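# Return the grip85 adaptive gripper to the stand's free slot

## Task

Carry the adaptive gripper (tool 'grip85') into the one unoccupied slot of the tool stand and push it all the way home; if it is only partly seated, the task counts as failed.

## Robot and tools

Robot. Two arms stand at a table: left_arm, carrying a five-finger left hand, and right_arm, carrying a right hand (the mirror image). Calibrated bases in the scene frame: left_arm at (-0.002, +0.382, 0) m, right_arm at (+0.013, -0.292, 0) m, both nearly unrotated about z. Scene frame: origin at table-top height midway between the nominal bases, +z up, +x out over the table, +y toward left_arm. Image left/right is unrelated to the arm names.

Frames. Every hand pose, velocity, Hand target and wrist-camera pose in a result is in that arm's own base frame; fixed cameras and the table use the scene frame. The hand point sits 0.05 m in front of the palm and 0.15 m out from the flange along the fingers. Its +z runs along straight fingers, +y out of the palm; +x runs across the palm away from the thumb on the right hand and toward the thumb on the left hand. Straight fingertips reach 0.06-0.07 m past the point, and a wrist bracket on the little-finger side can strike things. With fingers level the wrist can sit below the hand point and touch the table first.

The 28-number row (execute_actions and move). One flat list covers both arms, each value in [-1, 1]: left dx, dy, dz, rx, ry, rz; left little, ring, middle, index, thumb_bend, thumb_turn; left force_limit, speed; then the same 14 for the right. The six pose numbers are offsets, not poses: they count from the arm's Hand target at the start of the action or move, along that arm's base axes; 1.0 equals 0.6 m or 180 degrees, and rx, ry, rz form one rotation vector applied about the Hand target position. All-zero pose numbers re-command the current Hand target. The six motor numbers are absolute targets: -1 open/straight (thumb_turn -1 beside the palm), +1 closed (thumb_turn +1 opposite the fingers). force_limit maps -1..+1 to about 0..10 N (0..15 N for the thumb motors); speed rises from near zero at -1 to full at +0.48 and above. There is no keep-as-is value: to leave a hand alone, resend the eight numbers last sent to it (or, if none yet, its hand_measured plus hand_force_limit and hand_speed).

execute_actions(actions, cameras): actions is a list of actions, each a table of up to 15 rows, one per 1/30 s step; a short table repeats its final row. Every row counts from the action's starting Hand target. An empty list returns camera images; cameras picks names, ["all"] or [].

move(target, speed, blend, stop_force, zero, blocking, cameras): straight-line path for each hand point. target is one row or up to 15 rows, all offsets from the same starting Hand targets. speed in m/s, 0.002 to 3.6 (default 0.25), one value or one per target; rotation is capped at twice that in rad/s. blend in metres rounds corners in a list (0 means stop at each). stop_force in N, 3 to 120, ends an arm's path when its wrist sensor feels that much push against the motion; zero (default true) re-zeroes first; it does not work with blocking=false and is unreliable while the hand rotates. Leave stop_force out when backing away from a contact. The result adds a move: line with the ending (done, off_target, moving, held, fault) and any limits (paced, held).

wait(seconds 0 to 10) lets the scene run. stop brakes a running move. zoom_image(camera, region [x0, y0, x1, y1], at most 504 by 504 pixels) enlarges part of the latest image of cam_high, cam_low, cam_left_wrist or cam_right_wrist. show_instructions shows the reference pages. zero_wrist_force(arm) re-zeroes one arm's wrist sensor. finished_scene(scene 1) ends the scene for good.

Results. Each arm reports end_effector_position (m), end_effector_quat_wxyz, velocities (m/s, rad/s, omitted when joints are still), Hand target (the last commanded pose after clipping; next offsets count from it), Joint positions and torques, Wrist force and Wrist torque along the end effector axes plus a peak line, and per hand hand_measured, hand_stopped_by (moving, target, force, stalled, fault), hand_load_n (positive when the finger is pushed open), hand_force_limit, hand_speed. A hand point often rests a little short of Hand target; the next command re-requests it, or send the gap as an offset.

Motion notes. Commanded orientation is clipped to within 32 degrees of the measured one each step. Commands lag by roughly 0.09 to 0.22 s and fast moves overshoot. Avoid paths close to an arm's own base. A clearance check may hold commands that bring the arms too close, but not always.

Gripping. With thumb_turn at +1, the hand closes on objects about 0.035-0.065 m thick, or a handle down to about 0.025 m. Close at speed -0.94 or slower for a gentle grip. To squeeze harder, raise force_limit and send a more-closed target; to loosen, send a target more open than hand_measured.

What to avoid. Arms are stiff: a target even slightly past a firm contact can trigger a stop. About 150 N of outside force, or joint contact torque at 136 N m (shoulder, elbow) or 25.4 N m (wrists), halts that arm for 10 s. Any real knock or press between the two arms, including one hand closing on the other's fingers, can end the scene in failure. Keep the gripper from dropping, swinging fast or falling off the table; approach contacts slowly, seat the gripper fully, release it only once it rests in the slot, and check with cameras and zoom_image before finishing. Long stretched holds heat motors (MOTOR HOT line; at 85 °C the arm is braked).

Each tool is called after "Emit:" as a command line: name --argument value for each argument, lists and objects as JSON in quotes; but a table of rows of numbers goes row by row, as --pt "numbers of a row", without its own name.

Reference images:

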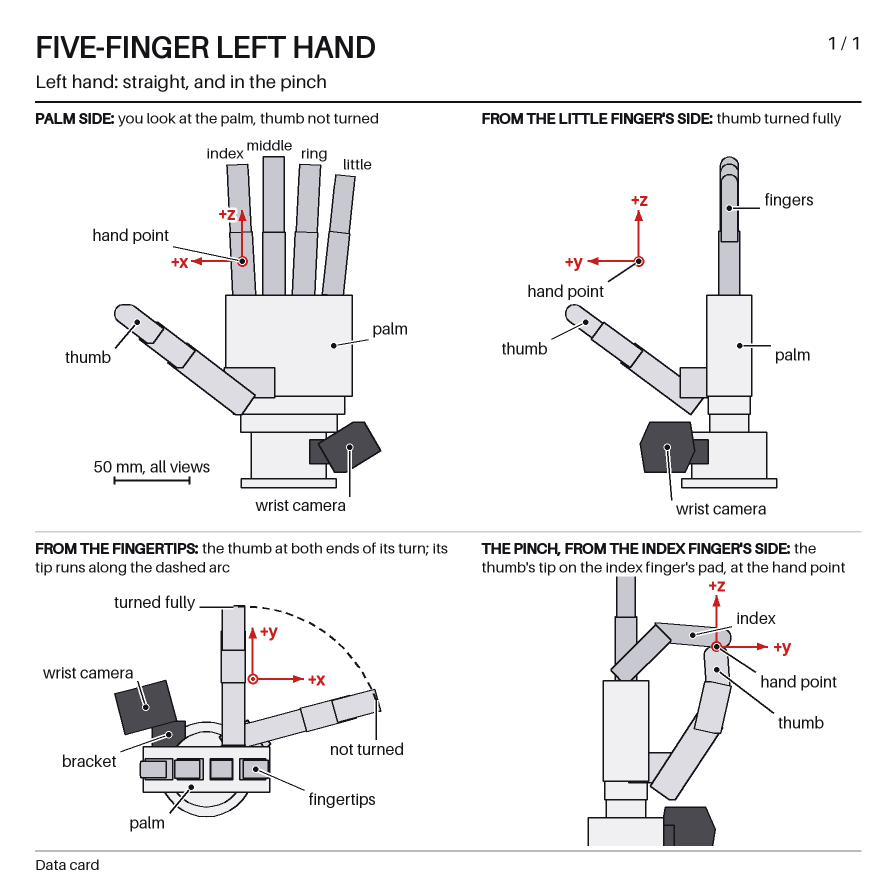

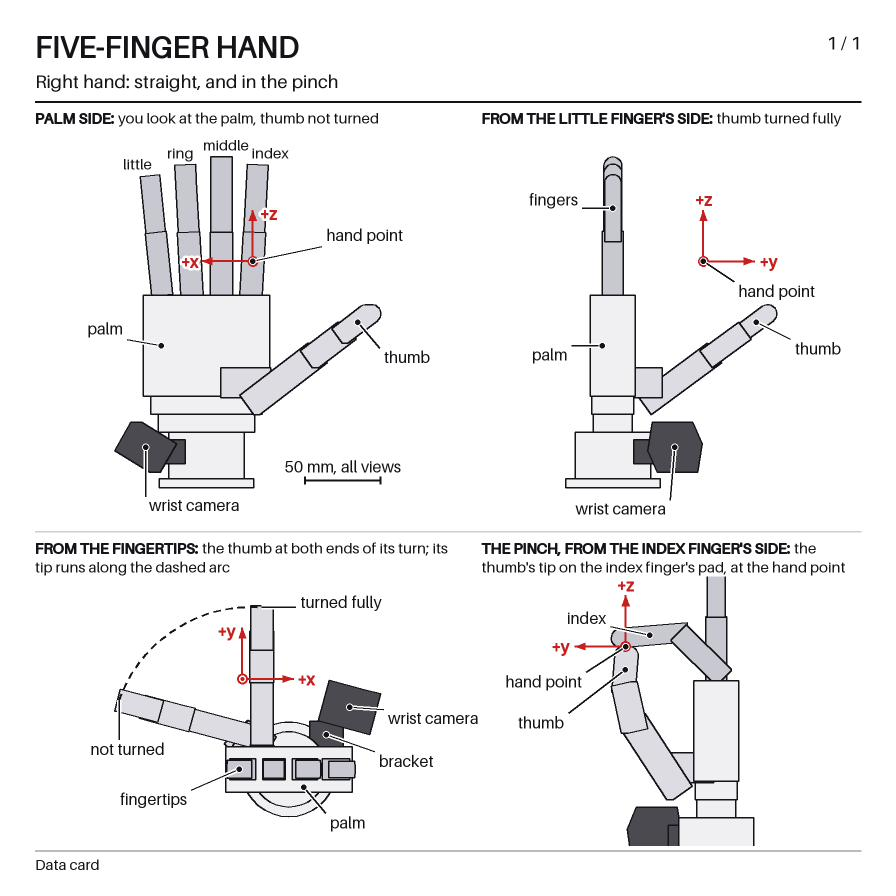

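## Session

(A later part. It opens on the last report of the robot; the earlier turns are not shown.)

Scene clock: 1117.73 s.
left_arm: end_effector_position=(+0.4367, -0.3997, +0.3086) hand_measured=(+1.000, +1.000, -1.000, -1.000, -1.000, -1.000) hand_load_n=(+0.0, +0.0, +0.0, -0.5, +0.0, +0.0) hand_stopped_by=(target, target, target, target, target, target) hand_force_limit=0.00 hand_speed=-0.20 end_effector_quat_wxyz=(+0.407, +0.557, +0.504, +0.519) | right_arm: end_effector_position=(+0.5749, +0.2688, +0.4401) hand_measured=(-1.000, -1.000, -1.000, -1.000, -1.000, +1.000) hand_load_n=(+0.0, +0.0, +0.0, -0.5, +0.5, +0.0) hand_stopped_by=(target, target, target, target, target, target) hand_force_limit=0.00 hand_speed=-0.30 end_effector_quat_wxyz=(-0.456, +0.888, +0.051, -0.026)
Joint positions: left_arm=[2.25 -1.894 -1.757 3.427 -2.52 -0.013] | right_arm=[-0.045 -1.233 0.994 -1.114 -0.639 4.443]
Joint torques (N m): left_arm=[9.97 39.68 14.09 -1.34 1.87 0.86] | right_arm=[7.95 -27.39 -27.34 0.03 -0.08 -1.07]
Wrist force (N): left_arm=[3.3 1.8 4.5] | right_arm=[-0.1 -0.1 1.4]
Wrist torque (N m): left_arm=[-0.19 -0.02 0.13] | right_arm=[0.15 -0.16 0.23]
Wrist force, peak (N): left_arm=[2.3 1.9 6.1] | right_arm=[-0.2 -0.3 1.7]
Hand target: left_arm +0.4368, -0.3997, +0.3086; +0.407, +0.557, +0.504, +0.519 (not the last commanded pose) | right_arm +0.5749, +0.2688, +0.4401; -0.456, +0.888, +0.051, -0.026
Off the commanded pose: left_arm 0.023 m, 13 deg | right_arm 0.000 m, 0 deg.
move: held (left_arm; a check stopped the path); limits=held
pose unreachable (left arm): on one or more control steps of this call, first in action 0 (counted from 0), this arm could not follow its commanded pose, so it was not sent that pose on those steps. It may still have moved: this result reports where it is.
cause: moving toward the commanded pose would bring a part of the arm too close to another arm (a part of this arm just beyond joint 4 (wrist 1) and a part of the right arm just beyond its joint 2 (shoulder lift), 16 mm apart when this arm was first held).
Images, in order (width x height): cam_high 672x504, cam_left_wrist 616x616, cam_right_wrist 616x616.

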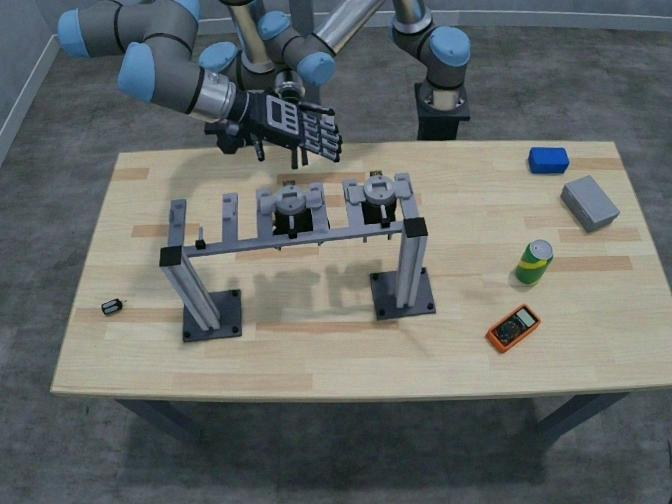

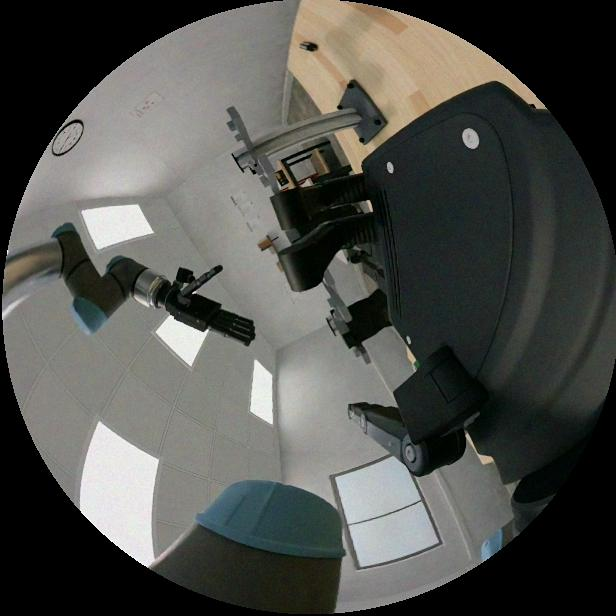

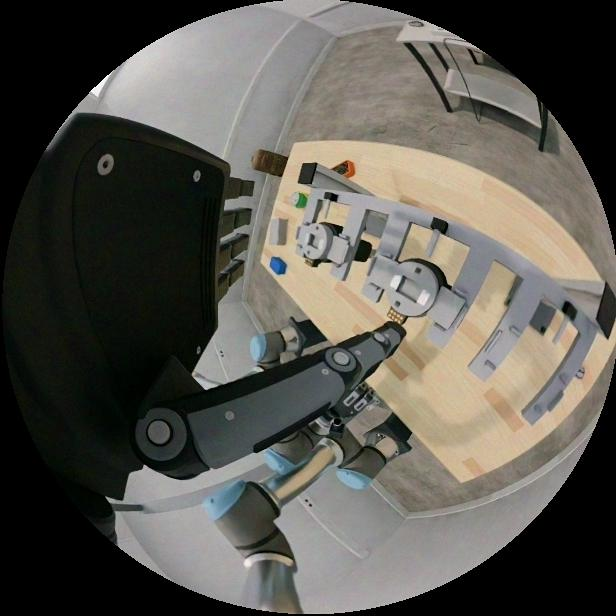

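Emit:
move --pt "0.0347 0.1180 -0.0310 -0.0620 -0.0298 -0.1700 1 1 1 -1 -1 1 0 -0.2 0 0 0 0 0 0 -1 -1 -1 -1 -1 1 0 -0.3" --speed 0.3 --cameras '["cam_high","cam_left_wrist"]'

Scene clock: 1190.17 s.
left_arm: end_effector_position=(+0.4576, -0.3289, +0.2900) hand_measured=(+1.000, +1.000, +1.000, -1.000, -1.000, +1.000) hand_load_n=(+0.0, +0.0, +0.0, +0.0, +0.0, +0.0) hand_stopped_by=(target, target, target, target, target, target) hand_force_limit=0.00 hand_speed=-0.20 end_effector_quat_wxyz=(+0.604, +0.604, +0.368, +0.368) | right_arm: end_effector_position=(+0.5749, +0.2688, +0.4401) hand_measured=(-1.000, -1.000, -1.000, -1.000, -1.000, +1.000) hand_load_n=(+0.0, +0.0, +0.0, +0.0, +0.0, +0.0) hand_stopped_by=(target, target, target, target, target, target) hand_force_limit=0.00 hand_speed=-0.30 end_effector_quat_wxyz=(-0.456, +0.888, +0.051, -0.026)
Joint positions: left_arm=[2.732 -1.579 -2.28 3.859 -1.503 0] | right_arm=[-0.045 -1.233 0.994 -1.114 -0.639 4.443]
Joint torques (N m): left_arm=[10.89 24.19 12 3.03 2.08 -1.64] | right_arm=[2.8 -29.16 -26.23 -1.05 0.07 -1.09]
Wrist force (N): left_arm=[2.6 1.7 4.6] | right_arm=[-0.5 -0.2 1.5]
Wrist torque (N m): left_arm=[-0.23 0.04 0.31] | right_arm=[0.12 -0.10 0.20]
Wrist force, peak (N): left_arm=[3.7 2.1 4.7] | right_arm=[-0.6 -0.4 1.8]
Hand target: left_arm +0.4576, -0.3289, +0.2900; +0.604, +0.604, +0.368, +0.368 | right_arm +0.5749, +0.2688, +0.4401; -0.456, +0.888, +0.051, -0.026
Off the commanded pose: left_arm 0.000 m, 0 deg | right_arm 0.000 m, 0 deg.
move: done
Images, in order (width x height): cam_high 672x504, cam_left_wrist 616x616.

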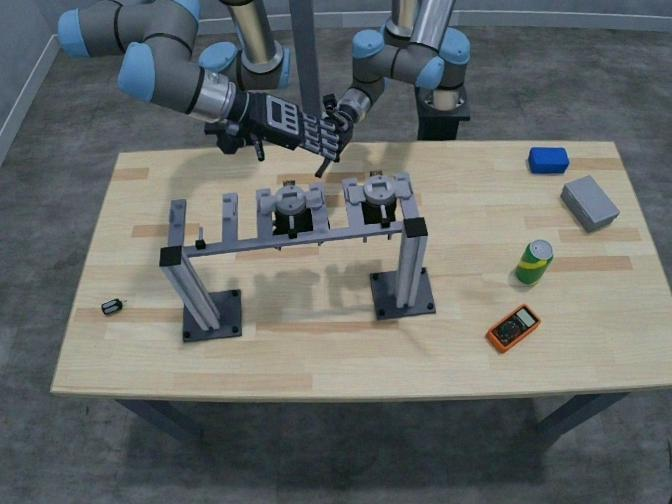

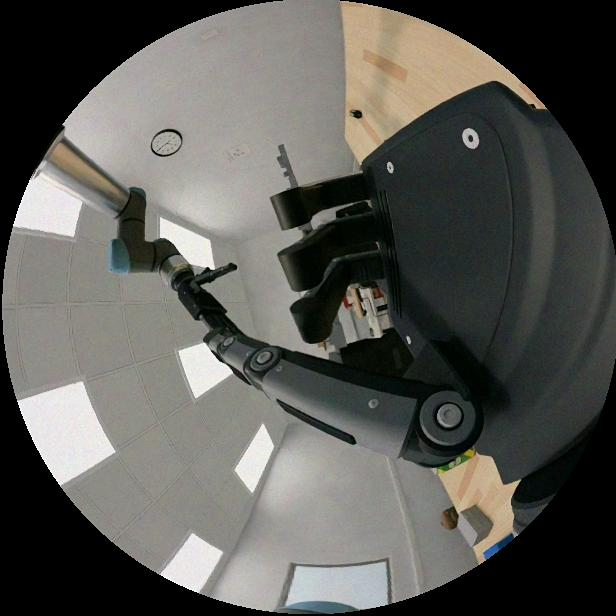

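Emit:
move --pt "0 0 -0.1117 0 0 0 1 1 1 -1 -1 1 0 -0.2 0 0 0 0 0 0 -1 -1 -1 -1 -1 1 0 -0.3" --speed 0.25 --cameras '["cam_low","cam_left_wrist","cam_right_wrist"]'

Scene clock: 1194.27 s.
left_arm: end_effector_position=(+0.4576, -0.3289, +0.2230) hand_measured=(+1.000, +1.000, +1.000, -1.000, -1.000, +1.000) hand_load_n=(+0.0, +0.0, +0.0, +0.0, +0.0, +0.0) hand_stopped_by=(target, target, target, target, target, target) hand_force_limit=0.00 hand_speed=-0.20 end_effector_quat_wxyz=(+0.604, +0.604, +0.368, +0.368) | right_arm: end_effector_position=(+0.5749, +0.2688, +0.4401) hand_measured=(-1.000, -1.000, -1.000, -1.000, -1.000, +1.000) hand_load_n=(+0.0, +0.0, +0.0, +0.0, +0.0, +0.0) hand_stopped_by=(target, target, target, target, target, target) hand_force_limit=0.00 hand_speed=-0.30 end_effector_quat_wxyz=(-0.456, +0.888, +0.051, -0.026)
Joint positions: left_arm=[2.732 -1.738 -2.353 4.092 -1.503 0] | right_arm=[-0.045 -1.233 0.994 -1.114 -0.639 4.443]
Joint torques (N m): left_arm=[-10.18 11.61 8.43 3.18 -2.42 -1.38] | right_arm=[2.83 -29.5 -26.3 -1.21 0.17 -1.09]
Wrist force (N): left_arm=[2.6 2.0 4.6] | right_arm=[-0.3 -0.1 1.4]
Wrist torque (N m): left_arm=[-0.20 0.05 0.30] | right_arm=[0.14 -0.13 0.21]
Wrist force, peak (N): left_arm=[2.6 2.9 4.7] | right_arm=[-0.5 -0.3 1.8]
Hand target: left_arm +0.4576, -0.3289, +0.2229; +0.604, +0.604, +0.368, +0.368 | right_arm +0.5749, +0.2688, +0.4401; -0.456, +0.888, +0.051, -0.026
Off the commanded pose: left_arm 0.000 m, 0 deg | right_arm 0.000 m, 0 deg.
move: done
Images, in order (width x height): cam_low 672x504, cam_left_wrist 616x616, cam_right_wrist 616x616.

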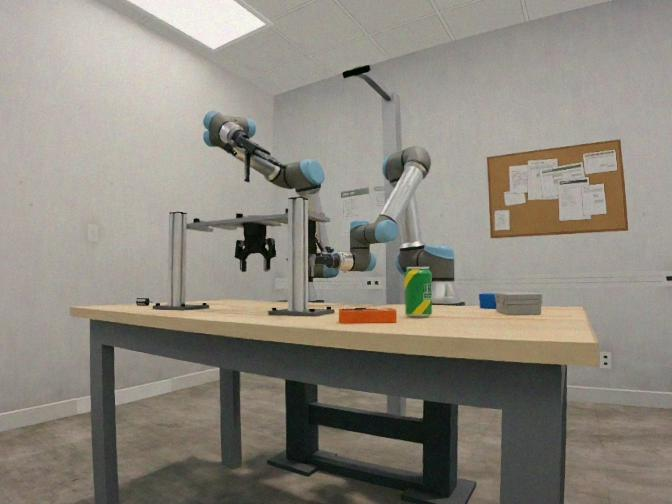

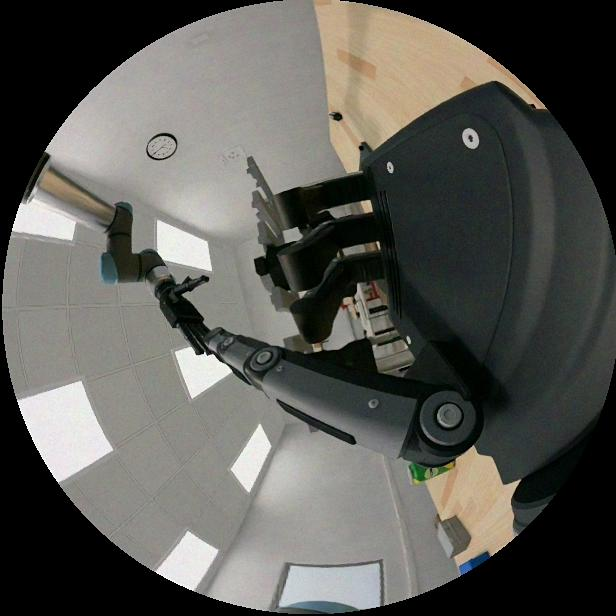

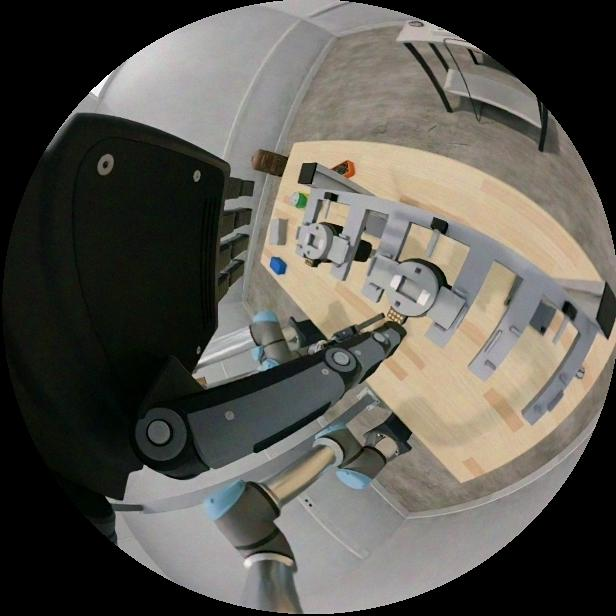

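Emit:
zoom_image --camera "cam_left_wrist" --region '[230, 180, 420, 370]'

Emit:
zoom_image --camera "cam_low" --region '[200, 210, 300, 290]'

Scaled by 2.653 from the camera's 616x616 image, which has a finer 880x880 frame.

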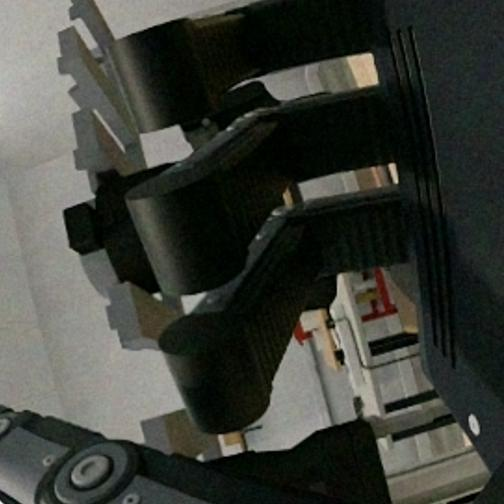

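Scaled by 5.040 from the camera's 672x504 image, which has a finer 960x720 frame.

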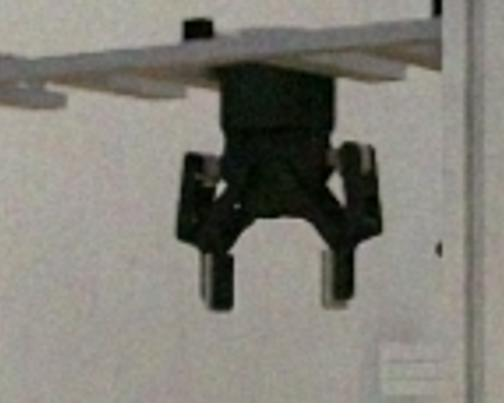

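Emit:
move --pt "0.1185 -0.0610 0 0 0 0 1 1 1 -1 -1 1 0 -0.2 0 0 0 0 0 0 -1 -1 -1 -1 -1 1 0 -0.3" --speed 0.1 --stop_force 5 --cameras '["cam_low","cam_left_wrist","cam_right_wrist"]'

Emit:
zoom_image --camera "cam_low" --region '[200, 210, 300, 290]'

Emit:
zoom_image --camera "cam_right_wrist" --region '[330, 220, 490, 380]'

Scene clock: 1206.13 s.
left_arm: end_effector_position=(+0.5287, -0.3655, +0.2229) hand_measured=(+1.000, +1.000, +1.000, -1.000, -1.000, +1.000) hand_load_n=(+0.0, +0.0, +0.0, +0.0, +0.0, +0.0) hand_stopped_by=(target, target, target, target, target, target) hand_force_limit=0.00 hand_speed=-0.20 end_effector_quat_wxyz=(+0.604, +0.604, +0.368, +0.368) | right_arm: end_effector_position=(+0.5749, +0.2688, +0.4401) hand_measured=(-1.000, -1.000, -1.000, -1.000, -1.000, +1.000) hand_load_n=(+0.0, +0.0, +0.0, +0.0, +0.0, +0.0) hand_stopped_by=(target, target, target, target, target, target) hand_force_limit=0.00 hand_speed=-0.30 end_effector_quat_wxyz=(-0.456, +0.888, +0.051, -0.026)
Joint positions: left_arm=[2.718 -1.888 -2.14 4.028 -1.517 0] | right_arm=[-0.045 -1.233 0.994 -1.114 -0.639 4.443]
Joint torques (N m): left_arm=[-11.77 19.1 21.93 -0.13 -2.47 0.62] | right_arm=[1.33 -29.74 -26.34 -1.34 0.11 -1.09]
Wrist force (N): left_arm=[2.5 2.0 4.7] | right_arm=[-0.4 -0.4 1.2]
Wrist torque (N m): left_arm=[-0.19 0.06 0.28] | right_arm=[0.12 -0.11 0.20]
Wrist force, peak (N): left_arm=[2.4 1.8 5.5] | right_arm=[-0.4 -0.1 1.9]
Hand target: left_arm +0.5287, -0.3655, +0.2229; +0.604, +0.604, +0.368, +0.368 | right_arm +0.5749, +0.2688, +0.4401; -0.456, +0.888, +0.051, -0.026
Off the commanded pose: left_arm 0.000 m, 0 deg | right_arm 0.000 m, 0 deg.
move: done
Images, in order (width x height): cam_low 672x504, cam_left_wrist 616x616, cam_right_wrist 616x616.

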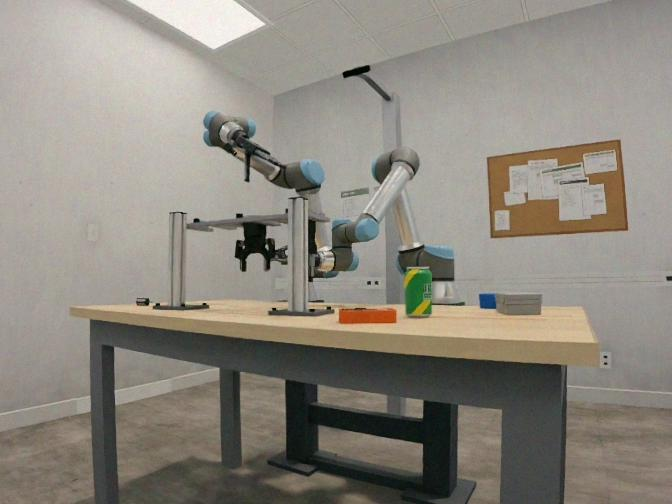

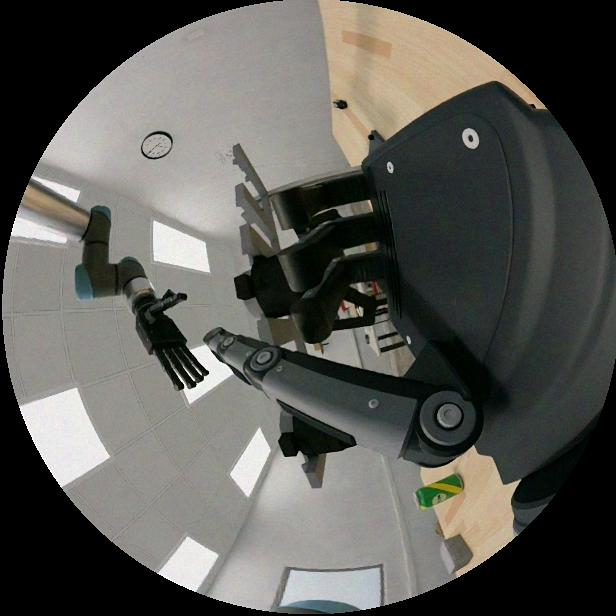

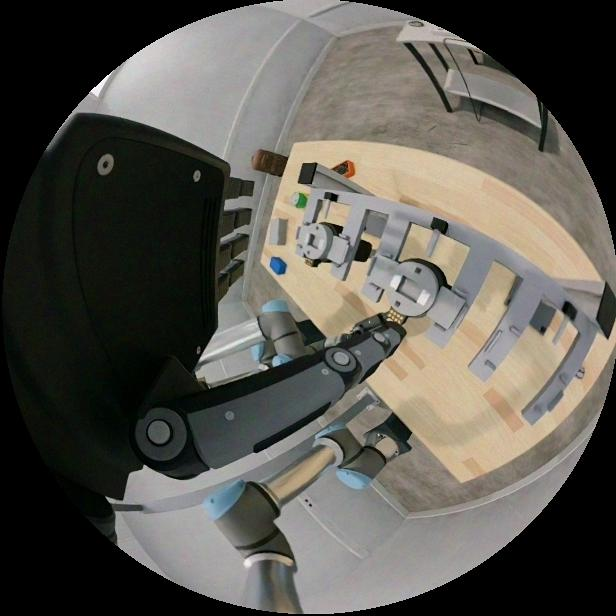

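Scaled by 5.040 from the camera's 672x504 image, which has a finer 960x720 frame.

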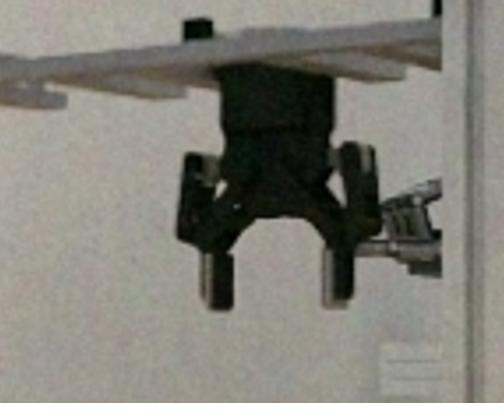

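Scaled by 3.150 from the camera's 616x616 image, which has a finer 880x880 frame.

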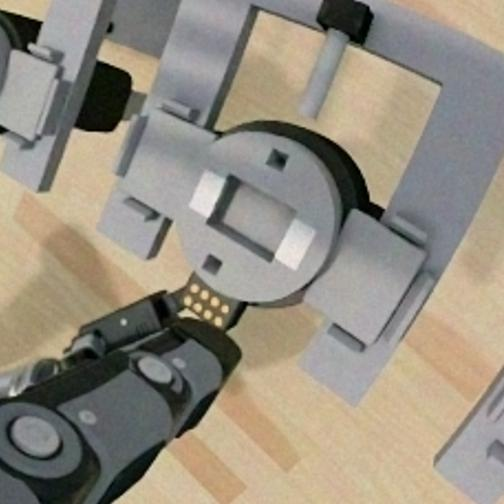

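Emit:
move --pt "0.0593 -0.0305 0 0 0 0 1 1 1 -1 -1 1 0 -0.2 0 0 0 0 0 0 -1 -1 -1 -1 -1 1 0 -0.3" --speed 0.06 --stop_force 4 --cameras '["cam_low","cam_left_wrist","cam_right_wrist"]'

Emit:
zoom_image --camera "cam_low" --region '[200, 210, 300, 290]'

Emit:
zoom_image --camera "cam_left_wrist" --region '[220, 180, 400, 370]'

Scene clock: 1211.77 s.
left_arm: end_effector_position=(+0.5643, -0.3838, +0.2229) hand_measured=(+1.000, +1.000, +1.000, -1.000, -1.000, +1.000) hand_load_n=(+0.0, +0.0, +0.0, +0.0, +0.0, +0.0) hand_stopped_by=(target, target, target, target, target, target) hand_force_limit=0.00 hand_speed=-0.20 end_effector_quat_wxyz=(+0.604, +0.604, +0.368, +0.368) | right_arm: end_effector_position=(+0.5749, +0.2688, +0.4401) hand_measured=(-1.000, -1.000, -1.000, -1.000, -1.000, +1.000) hand_load_n=(+0.0, +0.0, +0.0, -0.5, +0.0, +0.0) hand_stopped_by=(target, target, target, target, target, target) hand_force_limit=0.00 hand_speed=-0.30 end_effector_quat_wxyz=(-0.456, +0.888, +0.051, -0.026)
Joint positions: left_arm=[2.713 -1.959 -2.027 3.987 -1.522 0] | right_arm=[-0.045 -1.233 0.994 -1.114 -0.639 4.443]
Joint torques (N m): left_arm=[-10.97 21.35 24.02 -0.16 -2.59 0.86] | right_arm=[1.24 -29.77 -25.96 -1.28 0.17 -1.02]
Wrist force (N): left_arm=[2.5 1.9 4.6] | right_arm=[0.0 -0.3 1.4]
Wrist torque (N m): left_arm=[-0.20 0.06 0.29] | right_arm=[0.12 -0.17 0.22]
Wrist force, peak (N): left_arm=[2.4 2.0 5.2] | right_arm=[-0.6 -0.3 1.8]
Hand target: left_arm +0.5643, -0.3838, +0.2229; +0.604, +0.604, +0.368, +0.368 | right_arm +0.5749, +0.2688, +0.4401; -0.456, +0.888, +0.051, -0.026
Off the commanded pose: left_arm 0.000 m, 0 deg | right_arm 0.000 m, 0 deg.
move: done
Images, in order (width x height): cam_low 672x504, cam_left_wrist 616x616, cam_right_wrist 616x616.

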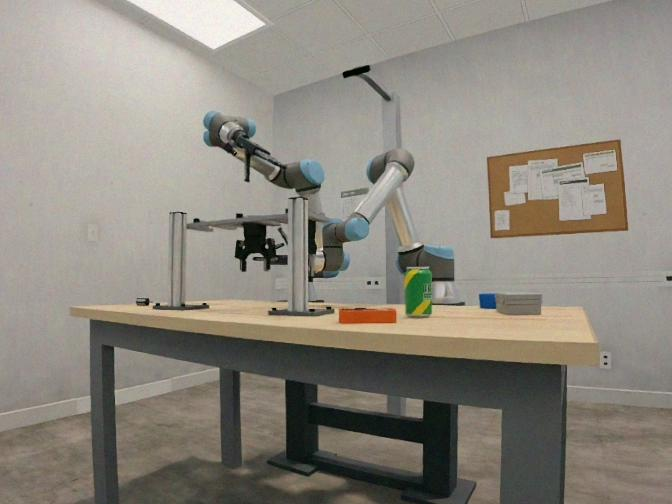

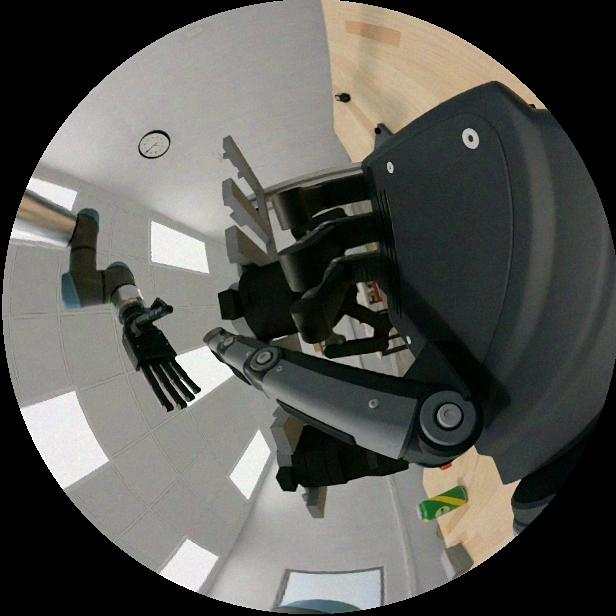

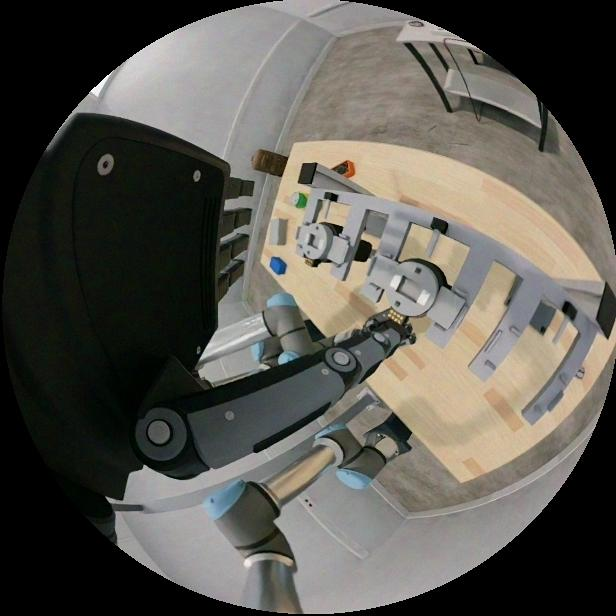

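Scaled by 5.040 from the camera's 672x504 image, which has a finer 960x720 frame.

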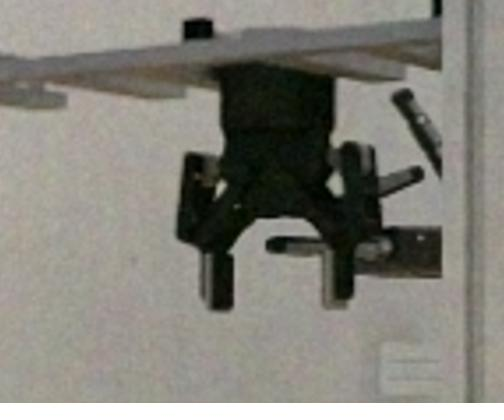

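Scaled by 2.653 from the camera's 616x616 image, which has a finer 880x880 frame.

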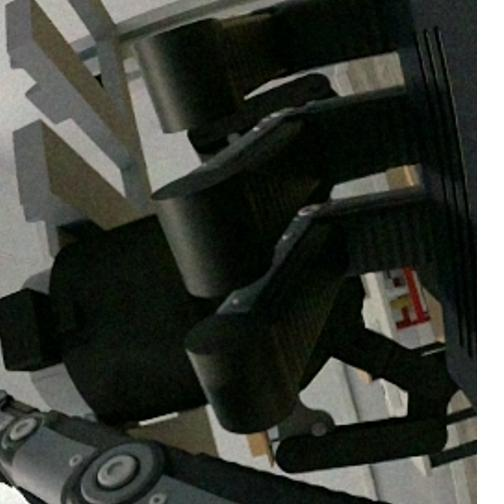

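Emit:
move --pt "0.0140 -0.0072 0 0 0 0 1 1 1 -1 -1 1 0 -0.2 0 0 0 0 0 0 -1 -1 -1 -1 -1 1 0 -0.3" --speed 0.05 --stop_force 4

Emit:
zero_wrist_force --arm "left_arm"

Emit:
move --pt "0 0 0.0333 0 0 0 1 1 1 -1 -1 1 0 -0.2 0 0 0 0 0 0 -1 -1 -1 -1 -1 1 0 -0.3" --speed 0.015 --stop_force 3 --cameras '["cam_low"]'

Emit:
zoom_image --camera "cam_low" --region '[200, 210, 300, 290]'

Scene clock: 1219.53 s.
left_arm: end_effector_position=(+0.5727, -0.3881, +0.2229) hand_measured=(+1.000, +1.000, +1.000, -1.000, -1.000, +1.000) hand_load_n=(+0.0, +0.0, +0.0, +0.0, +0.0, +0.0) hand_stopped_by=(target, target, target, target, target, target) hand_force_limit=0.00 hand_speed=-0.20 end_effector_quat_wxyz=(+0.604, +0.604, +0.368, +0.368) | right_arm: end_effector_position=(+0.5749, +0.2688, +0.4401) hand_measured=(-1.000, -1.000, -1.000, -1.000, -1.000, +1.000) hand_load_n=(+0.0, +0.0, +0.0, +0.0, +0.0, +0.0) hand_stopped_by=(target, target, target, target, target, target) hand_force_limit=0.00 hand_speed=-0.30 end_effector_quat_wxyz=(-0.456, +0.888, +0.051, -0.026)
Joint positions: left_arm=[2.712 -1.976 -2 3.976 -1.523 0] | right_arm=[-0.045 -1.233 0.994 -1.114 -0.639 4.443]
Joint torques (N m): left_arm=[-11.44 22.92 23.17 -0.23 -2.47 0.19] | right_arm=[0.78 -29.77 -26.32 -1.5 0.2 -1.08]
Wrist force (N): left_arm=[2.4 1.8 4.6] | right_arm=[-0.3 -0.3 1.4]
Wrist torque (N m): left_arm=[-0.20 0.08 0.28] | right_arm=[0.11 -0.13 0.20]
Wrist force, peak (N): left_arm=[2.7 2.1 4.9] | right_arm=[-0.7 -0.1 1.8]
Hand target: left_arm +0.5727, -0.3881, +0.2229; +0.604, +0.604, +0.368, +0.368 | right_arm +0.5749, +0.2688, +0.4401; -0.456, +0.888, +0.051, -0.026
Off the commanded pose: left_arm 0.000 m, 0 deg | right_arm 0.000 m, 0 deg.
move: done

Wrist force sensor zeroed.

Scene clock: 1221.43 s.
left_arm: end_effector_position=(+0.5726, -0.3882, +0.2340) hand_measured=(+1.000, +1.000, +1.000, -1.000, -1.000, +1.000) hand_load_n=(+0.0, +0.0, -0.5, +0.5, +0.0, +0.0) hand_stopped_by=(target, target, target, target, target, target) hand_force_limit=0.00 hand_speed=-0.20 end_effector_quat_wxyz=(+0.604, +0.604, +0.368, +0.368) | right_arm: end_effector_position=(+0.5749, +0.2688, +0.4401) hand_measured=(-1.000, -1.000, -1.000, -1.000, -1.000, +1.000) hand_load_n=(+0.0, +0.0, +0.0, +0.0, +0.0, +0.0) hand_stopped_by=(target, target, target, target, target, target) hand_force_limit=0.00 hand_speed=-0.30 end_effector_quat_wxyz=(-0.456, +0.888, +0.051, -0.026)
Joint positions: left_arm=[2.712 -1.955 -1.993 3.948 -1.523 0] | right_arm=[-0.045 -1.233 0.994 -1.114 -0.639 4.443]
Joint torques (N m): left_arm=[-7.23 23.79 11.49 2.81 -1.87 0.35] | right_arm=[0.59 -30.27 -25.88 -1.47 0.23 -1.12]
Wrist force (N, zeroed by zero_wrist_force on left_arm): left_arm=[0.4 -2.0 -0.4] | right_arm=[-0.2 -0.2 1.5]
Wrist torque (N m, zeroed by zero_wrist_force on left_arm): left_arm=[0.06 0.04 0.04] | right_arm=[0.13 -0.14 0.22]
Wrist force, peak (N, zeroed by zero_wrist_force on left_arm): left_arm=[0.3 -9.4 0.7] | right_arm=[-0.3 -0.1 1.8]
Hand target: left_arm +0.5727, -0.3881, +0.2340; +0.604, +0.604, +0.368, +0.368 (not the last commanded pose) | right_arm +0.5749, +0.2688, +0.4401; -0.456, +0.888, +0.051, -0.026
Off the commanded pose: left_arm 0.009 m, 0 deg | right_arm 0.000 m, 0 deg.
move: contact (left_arm)
Images, in order (width x height): cam_low 672x504.

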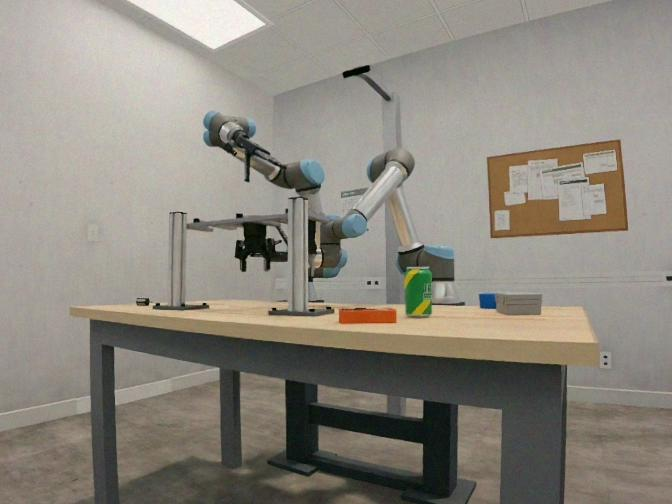

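Scaled by 5.040 from the camera's 672x504 image, which has a finer 960x720 frame.

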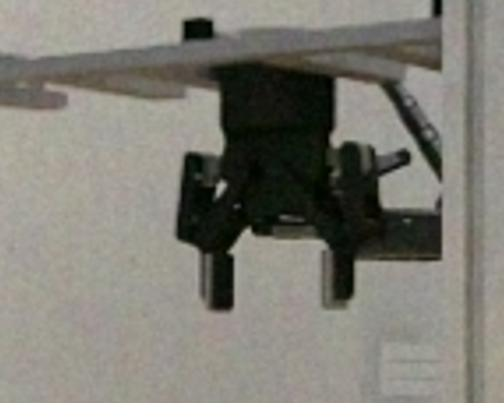

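Emit:
move --pt "0 0 0 0 0 0 1 1 1 -1 -1 1 0 -0.2 0 0 -0.1847 0 0 0 -1 -1 -0.2 -0.2 -1 1 0 -0.3" --speed 0.12 --cameras '["cam_right_wrist"]'

Emit:
zoom_image --camera "cam_right_wrist" --region '[300, 150, 520, 370]'

Scene clock: 1228.10 s.
left_arm: end_effector_position=(+0.5727, -0.3881, +0.2340) hand_measured=(+1.000, +1.000, +1.000, -1.000, -1.000, +1.000) hand_load_n=(+0.0, +0.0, +0.0, +0.0, +0.0, +0.0) hand_stopped_by=(target, target, target, target, target, target) hand_force_limit=0.00 hand_speed=-0.20 end_effector_quat_wxyz=(+0.604, +0.604, +0.368, +0.368) | right_arm: end_effector_position=(+0.5749, +0.2688, +0.3293) hand_measured=(-1.000, -1.000, -0.200, -0.200, -1.000, +1.000) hand_load_n=(+0.0, +0.0, +0.0, +0.0, +0.0, +0.5) hand_stopped_by=(target, target, target, target, target, target) hand_force_limit=0.00 hand_speed=-0.30 end_effector_quat_wxyz=(-0.456, +0.888, +0.051, -0.026)
Joint positions: left_arm=[2.712 -1.955 -1.993 3.948 -1.523 0] | right_arm=[-0.045 -1.259 1.314 -1.408 -0.639 4.443]
Joint torques (N m): left_arm=[9.43 23.99 11.24 0.71 1.38 0.29] | right_arm=[-10.75 -32.55 -10.91 -3.69 2.82 1.44]
Wrist force (N, zeroed by zero_wrist_force on left_arm): left_arm=[0.8 -2.2 -0.3] | right_arm=[-0.5 -0.7 1.8]
Wrist torque (N m, zeroed by zero_wrist_force on left_arm): left_arm=[0.06 -0.01 0.05] | right_arm=[0.05 -0.12 0.17]
Wrist force, peak (N, zeroed by zero_wrist_force on left_arm): left_arm=[0.8 -2.4 -0.3] | right_arm=[-0.6 0.5 2.3]
Hand target: left_arm +0.5727, -0.3881, +0.2340; +0.604, +0.604, +0.368, +0.368 | right_arm +0.5749, +0.2688, +0.3292; -0.456, +0.888, +0.051, -0.026
Off the commanded pose: left_arm 0.000 m, 0 deg | right_arm 0.000 m, 0 deg.
move: done
Images, in order (width x height): cam_right_wrist 616x616.

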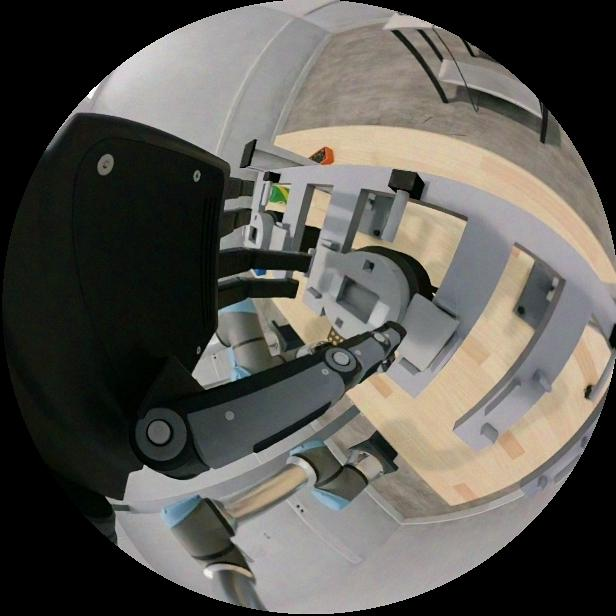

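Scaled by 2.291 from the camera's 616x616 image, which has a finer 880x880 frame.

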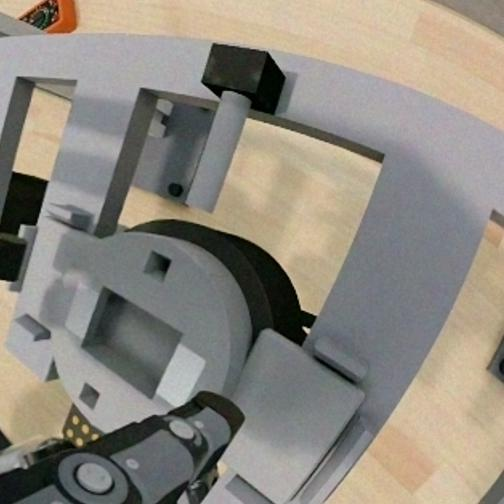

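Emit:
move --pt "0 0 0 0 0 0 1 1 1 -1 -1 1 0 -0.2 0 0 -0.0282 0 0 0 -1 -1 -0.2 -0.2 -1 1 0 -0.3" --speed 0.03 --stop_force 3

Emit:
zero_wrist_force --arm "right_arm"

Scene clock: 1231.67 s.
left_arm: end_effector_position=(+0.5727, -0.3881, +0.2340) hand_measured=(+1.000, +1.000, +1.000, -1.000, -1.000, +1.000) hand_load_n=(+0.0, +0.0, +0.0, +0.5, +0.0, +0.0) hand_stopped_by=(target, target, target, target, target, target) hand_force_limit=0.00 hand_speed=-0.20 end_effector_quat_wxyz=(+0.604, +0.604, +0.368, +0.368) | right_arm: end_effector_position=(+0.5749, +0.2688, +0.3139) hand_measured=(-1.000, -1.000, -0.200, -0.200, -1.000, +1.000) hand_load_n=(+0.0, +0.0, +0.0, +0.0, +1.0, +0.0) hand_stopped_by=(target, target, target, target, target, target) hand_force_limit=0.00 hand_speed=-0.30 end_effector_quat_wxyz=(-0.456, +0.888, +0.051, -0.026)
Joint positions: left_arm=[2.712 -1.955 -1.993 3.948 -1.523 0] | right_arm=[-0.045 -1.256 1.35 -1.446 -0.639 4.443]
Joint torques (N m): left_arm=[9.09 25.1 11.34 0.75 1.13 0.4] | right_arm=[-5.98 -41.53 -26.91 0.38 1.72 -0.5]
Wrist force (N, zeroed by zero_wrist_force on left_arm): left_arm=[0.7 -2.2 -0.4] | right_arm=[-0.3 1.4 -2.5]
Wrist torque (N m, zeroed by zero_wrist_force on left_arm): left_arm=[0.05 0.01 0.05] | right_arm=[0.01 -0.05 0.23]
Wrist force, peak (N, zeroed by zero_wrist_force on left_arm): left_arm=[0.5 -2.4 -0.5] | right_arm=[-1.0 -5.7 -6.9]
Hand target: left_arm +0.5727, -0.3881, +0.2340; +0.604, +0.604, +0.368, +0.368 | right_arm +0.5749, +0.2688, +0.3139; -0.456, +0.888, +0.051, -0.026 (not the last commanded pose)
Off the commanded pose: left_arm 0.000 m, 0 deg | right_arm 0.002 m, 0 deg.
move: contact (right_arm)

Wrist force sensor zeroed.

Emit:
execute_actions --actions '[]' --cameras '["cam_right_wrist"]'

Emit:
zoom_image --camera "cam_right_wrist" --region '[290, 200, 490, 400]'

Scene clock: 1234.27 s.
left_arm: end_effector_position=(+0.5727, -0.3881, +0.2340) hand_measured=(+1.000, +1.000, +1.000, -1.000, -1.000, +1.000) hand_load_n=(+0.0, +0.0, +0.0, +0.5, +0.0, +0.0) hand_stopped_by=(target, target, target, target, target, target) hand_force_limit=0.00 hand_speed=-0.20 end_effector_quat_wxyz=(+0.604, +0.604, +0.368, +0.368) | right_arm: end_effector_position=(+0.5749, +0.2688, +0.3139) hand_measured=(-1.000, -1.000, -0.200, -0.200, -1.000, +1.000) hand_load_n=(+0.0, +0.0, -0.5, +0.0, +1.0, +0.0) hand_stopped_by=(target, target, target, target, target, target) hand_force_limit=0.00 hand_speed=-0.30 end_effector_quat_wxyz=(-0.456, +0.888, +0.051, -0.026)
Joint positions: left_arm=[2.712 -1.955 -1.993 3.948 -1.523 0] | right_arm=[-0.045 -1.256 1.35 -1.446 -0.639 4.443]
Joint velocities: within noise
Joint torques (N m): left_arm=[9.86 23.98 10.68 0.65 1.03 0.21] | right_arm=[-0.92 -41.82 -27.23 0.33 1.7 -0.46]
Wrist force (N, zeroed by zero_wrist_force): left_arm=[0.5 -1.8 -0.3] | right_arm=[-0.2 0.0 0.0]
Wrist torque (N m, zeroed by zero_wrist_force): left_arm=[0.08 0.03 0.03] | right_arm=[0.01 0.02 -0.01]
Wrist force, peak (N, zeroed by zero_wrist_force): left_arm=[0.7 -2.4 -0.3] | right_arm=[-0.3 0.5 0.1]
Hand target: left_arm +0.5727, -0.3881, +0.2340; +0.604, +0.604, +0.368, +0.368 | right_arm +0.5749, +0.2688, +0.3139; -0.456, +0.888, +0.051, -0.026 (not the last commanded pose)
Off the commanded pose: left_arm 0.000 m, 0 deg | right_arm 0.002 m, 0 deg.
Images, in order (width x height): cam_right_wrist 616x616.

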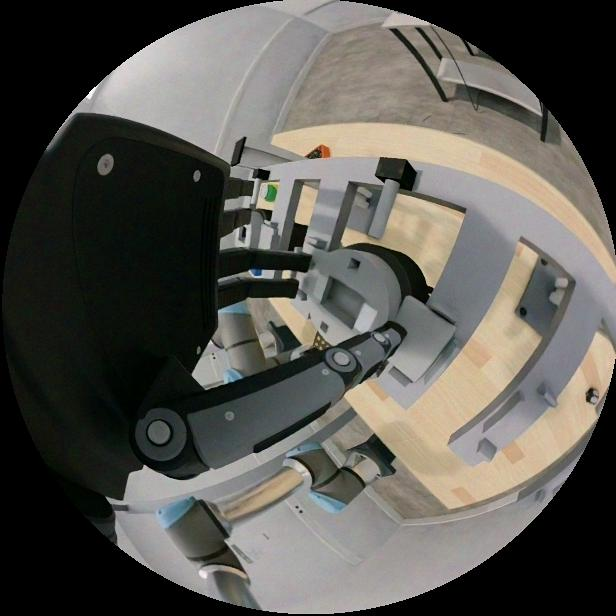

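Scaled by 2.520 from the camera's 616x616 image, which has a finer 880x880 frame.

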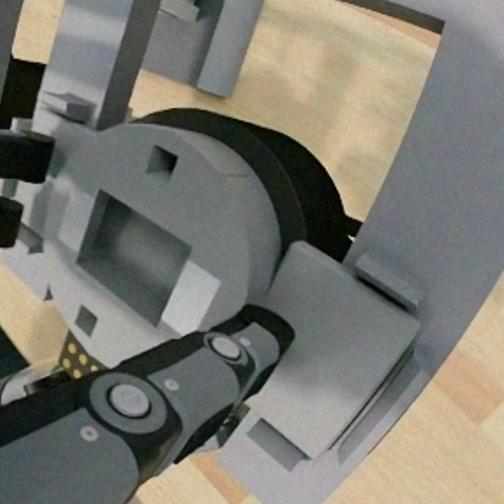

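Emit:
move --pt "0 0 0 0 0 0 1 1 1 -1 -1 1 0 -0.2 0 0 0 0 0 0 -1 -1 0.2 0.2 -1 1 0.3 -0.9" --cameras '["cam_right_wrist"]'

Emit:
zoom_image --camera "cam_right_wrist" --region '[260, 200, 460, 400]'

Scene clock: 1241.77 s.
left_arm: end_effector_position=(+0.5727, -0.3881, +0.2340) hand_measured=(+1.000, +1.000, +1.000, -1.000, -1.000, +1.000) hand_load_n=(+0.0, +0.0, +0.0, +0.5, +0.0, +0.0) hand_stopped_by=(target, target, target, target, target, target) hand_force_limit=0.00 hand_speed=-0.20 end_effector_quat_wxyz=(+0.604, +0.604, +0.368, +0.368) | right_arm: end_effector_position=(+0.5749, +0.2688, +0.3139) hand_measured=(-1.000, -1.000, -0.054, +0.012, -1.000, +1.000) hand_load_n=(+0.0, +0.0, +8.5, +7.0, +1.5, +0.0) hand_stopped_by=(target, target, force, force, target, target) hand_force_limit=0.30 hand_speed=-0.90 end_effector_quat_wxyz=(-0.456, +0.888, +0.051, -0.026)
Joint positions: left_arm=[2.712 -1.955 -1.993 3.948 -1.523 0] | right_arm=[-0.045 -1.256 1.35 -1.446 -0.639 4.443]
Joint torques (N m): left_arm=[8.82 24.34 12.14 0.84 1.22 0.24] | right_arm=[1.68 -40.74 -26.36 -0.12 1.51 -0.32]
Wrist force (N, zeroed by zero_wrist_force): left_arm=[-0.5 -1.8 0.5] | right_arm=[-0.7 -6.2 5.7]
Wrist torque (N m, zeroed by zero_wrist_force): left_arm=[0.03 0.00 -0.03] | right_arm=[-0.04 -0.05 -0.07]
Wrist force, peak (N, zeroed by zero_wrist_force): left_arm=[0.7 -2.4 -0.4] | right_arm=[-0.9 -7.2 6.9]
Hand target: left_arm +0.5727, -0.3881, +0.2340; +0.604, +0.604, +0.368, +0.368 | right_arm +0.5749, +0.2688, +0.3139; -0.456, +0.888, +0.051, -0.026
Off the commanded pose: left_arm 0.000 m, 0 deg | right_arm 0.000 m, 0 deg.
move: done
Images, in order (width x height): cam_right_wrist 616x616.

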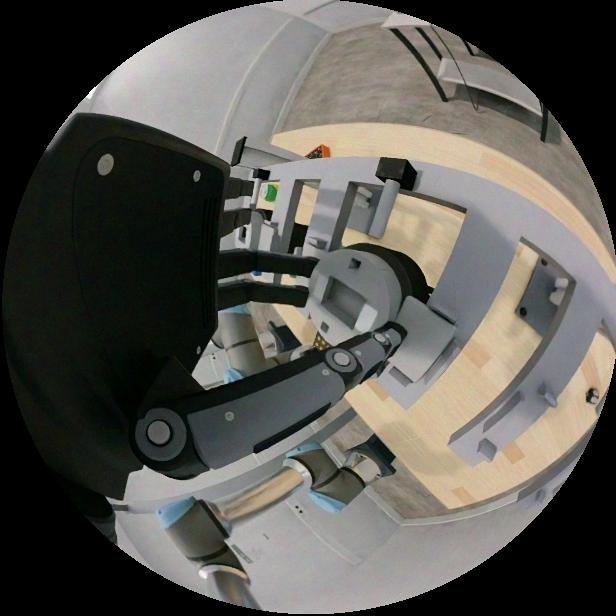

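Scaled by 2.520 from the camera's 616x616 image, which has a finer 880x880 frame.

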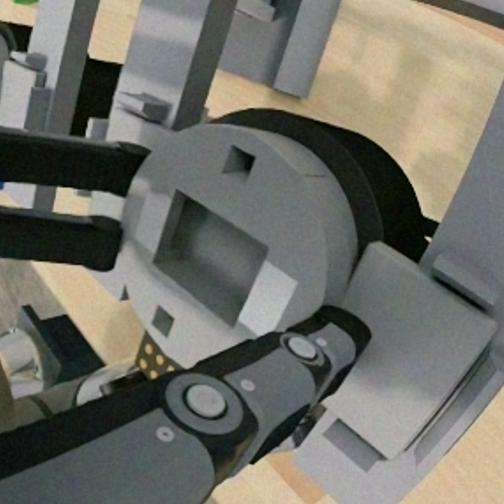

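Emit:
move --target '[0,0,0.00167,0,0,0, 1,1,1,-1,-1,1,0,-0.2, 0,0,0,0,0,0, -1,-1,0.2,0.2,-1,1,0.3,-0.9]' --speed 0.01 --cameras '["cam_low"]'

Scene clock: 1257.53 s.
left_arm: end_effector_position=(+0.5726, -0.3881, +0.2349) hand_measured=(+1.000, +1.000, +1.000, -1.000, -1.000, +1.000) hand_load_n=(+0.0, +0.0, +0.0, +2.0, +0.0, +0.0) hand_stopped_by=(target, target, target, target, target, target) hand_force_limit=0.00 hand_speed=-0.20 end_effector_quat_wxyz=(+0.604, +0.604, +0.368, +0.368) | right_arm: end_effector_position=(+0.5749, +0.2688, +0.3139) hand_measured=(-1.000, -1.000, -0.054, +0.012, -1.000, +1.000) hand_load_n=(+0.0, +0.0, +8.5, +7.0, +1.5, +0.0) hand_stopped_by=(target, target, force, force, target, target) hand_force_limit=0.30 hand_speed=-0.90 end_effector_quat_wxyz=(-0.456, +0.888, +0.051, -0.026)
Joint positions: left_arm=[2.712 -1.953 -1.992 3.945 -1.523 0] | right_arm=[-0.045 -1.256 1.35 -1.446 -0.639 4.443]
Joint torques (N m): left_arm=[9.83 49.38 31.63 3.36 0.68 0.2] | right_arm=[-12.54 -27.38 -14.63 -0.95 -0.79 -0.23]
Wrist force (N, zeroed by zero_wrist_force): left_arm=[-1.8 -16.4 1.6] | right_arm=[-0.5 -6.6 5.0]
Wrist torque (N m, zeroed by zero_wrist_force): left_arm=[0.13 -0.13 -0.03] | right_arm=[-0.03 -0.06 -0.07]
Wrist force, peak (N, zeroed by zero_wrist_force): left_arm=[-1.8 -16.4 1.6] | right_arm=[-0.8 -6.9 6.3]
Hand target: left_arm +0.5727, -0.3881, +0.2350; +0.604, +0.604, +0.368, +0.368 | right_arm +0.5749, +0.2688, +0.3139; -0.456, +0.888, +0.051, -0.026
Off the commanded pose: left_arm 0.000 m, 0 deg | right_arm 0.000 m, 0 deg.
move: done
Images, in order (width x height): cam_low 672x504.

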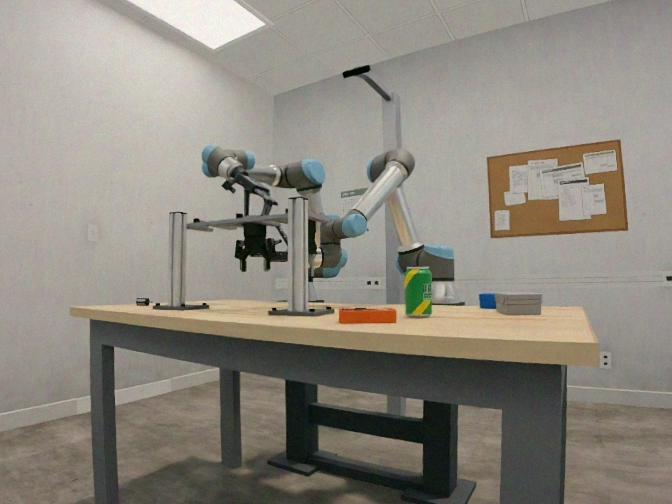

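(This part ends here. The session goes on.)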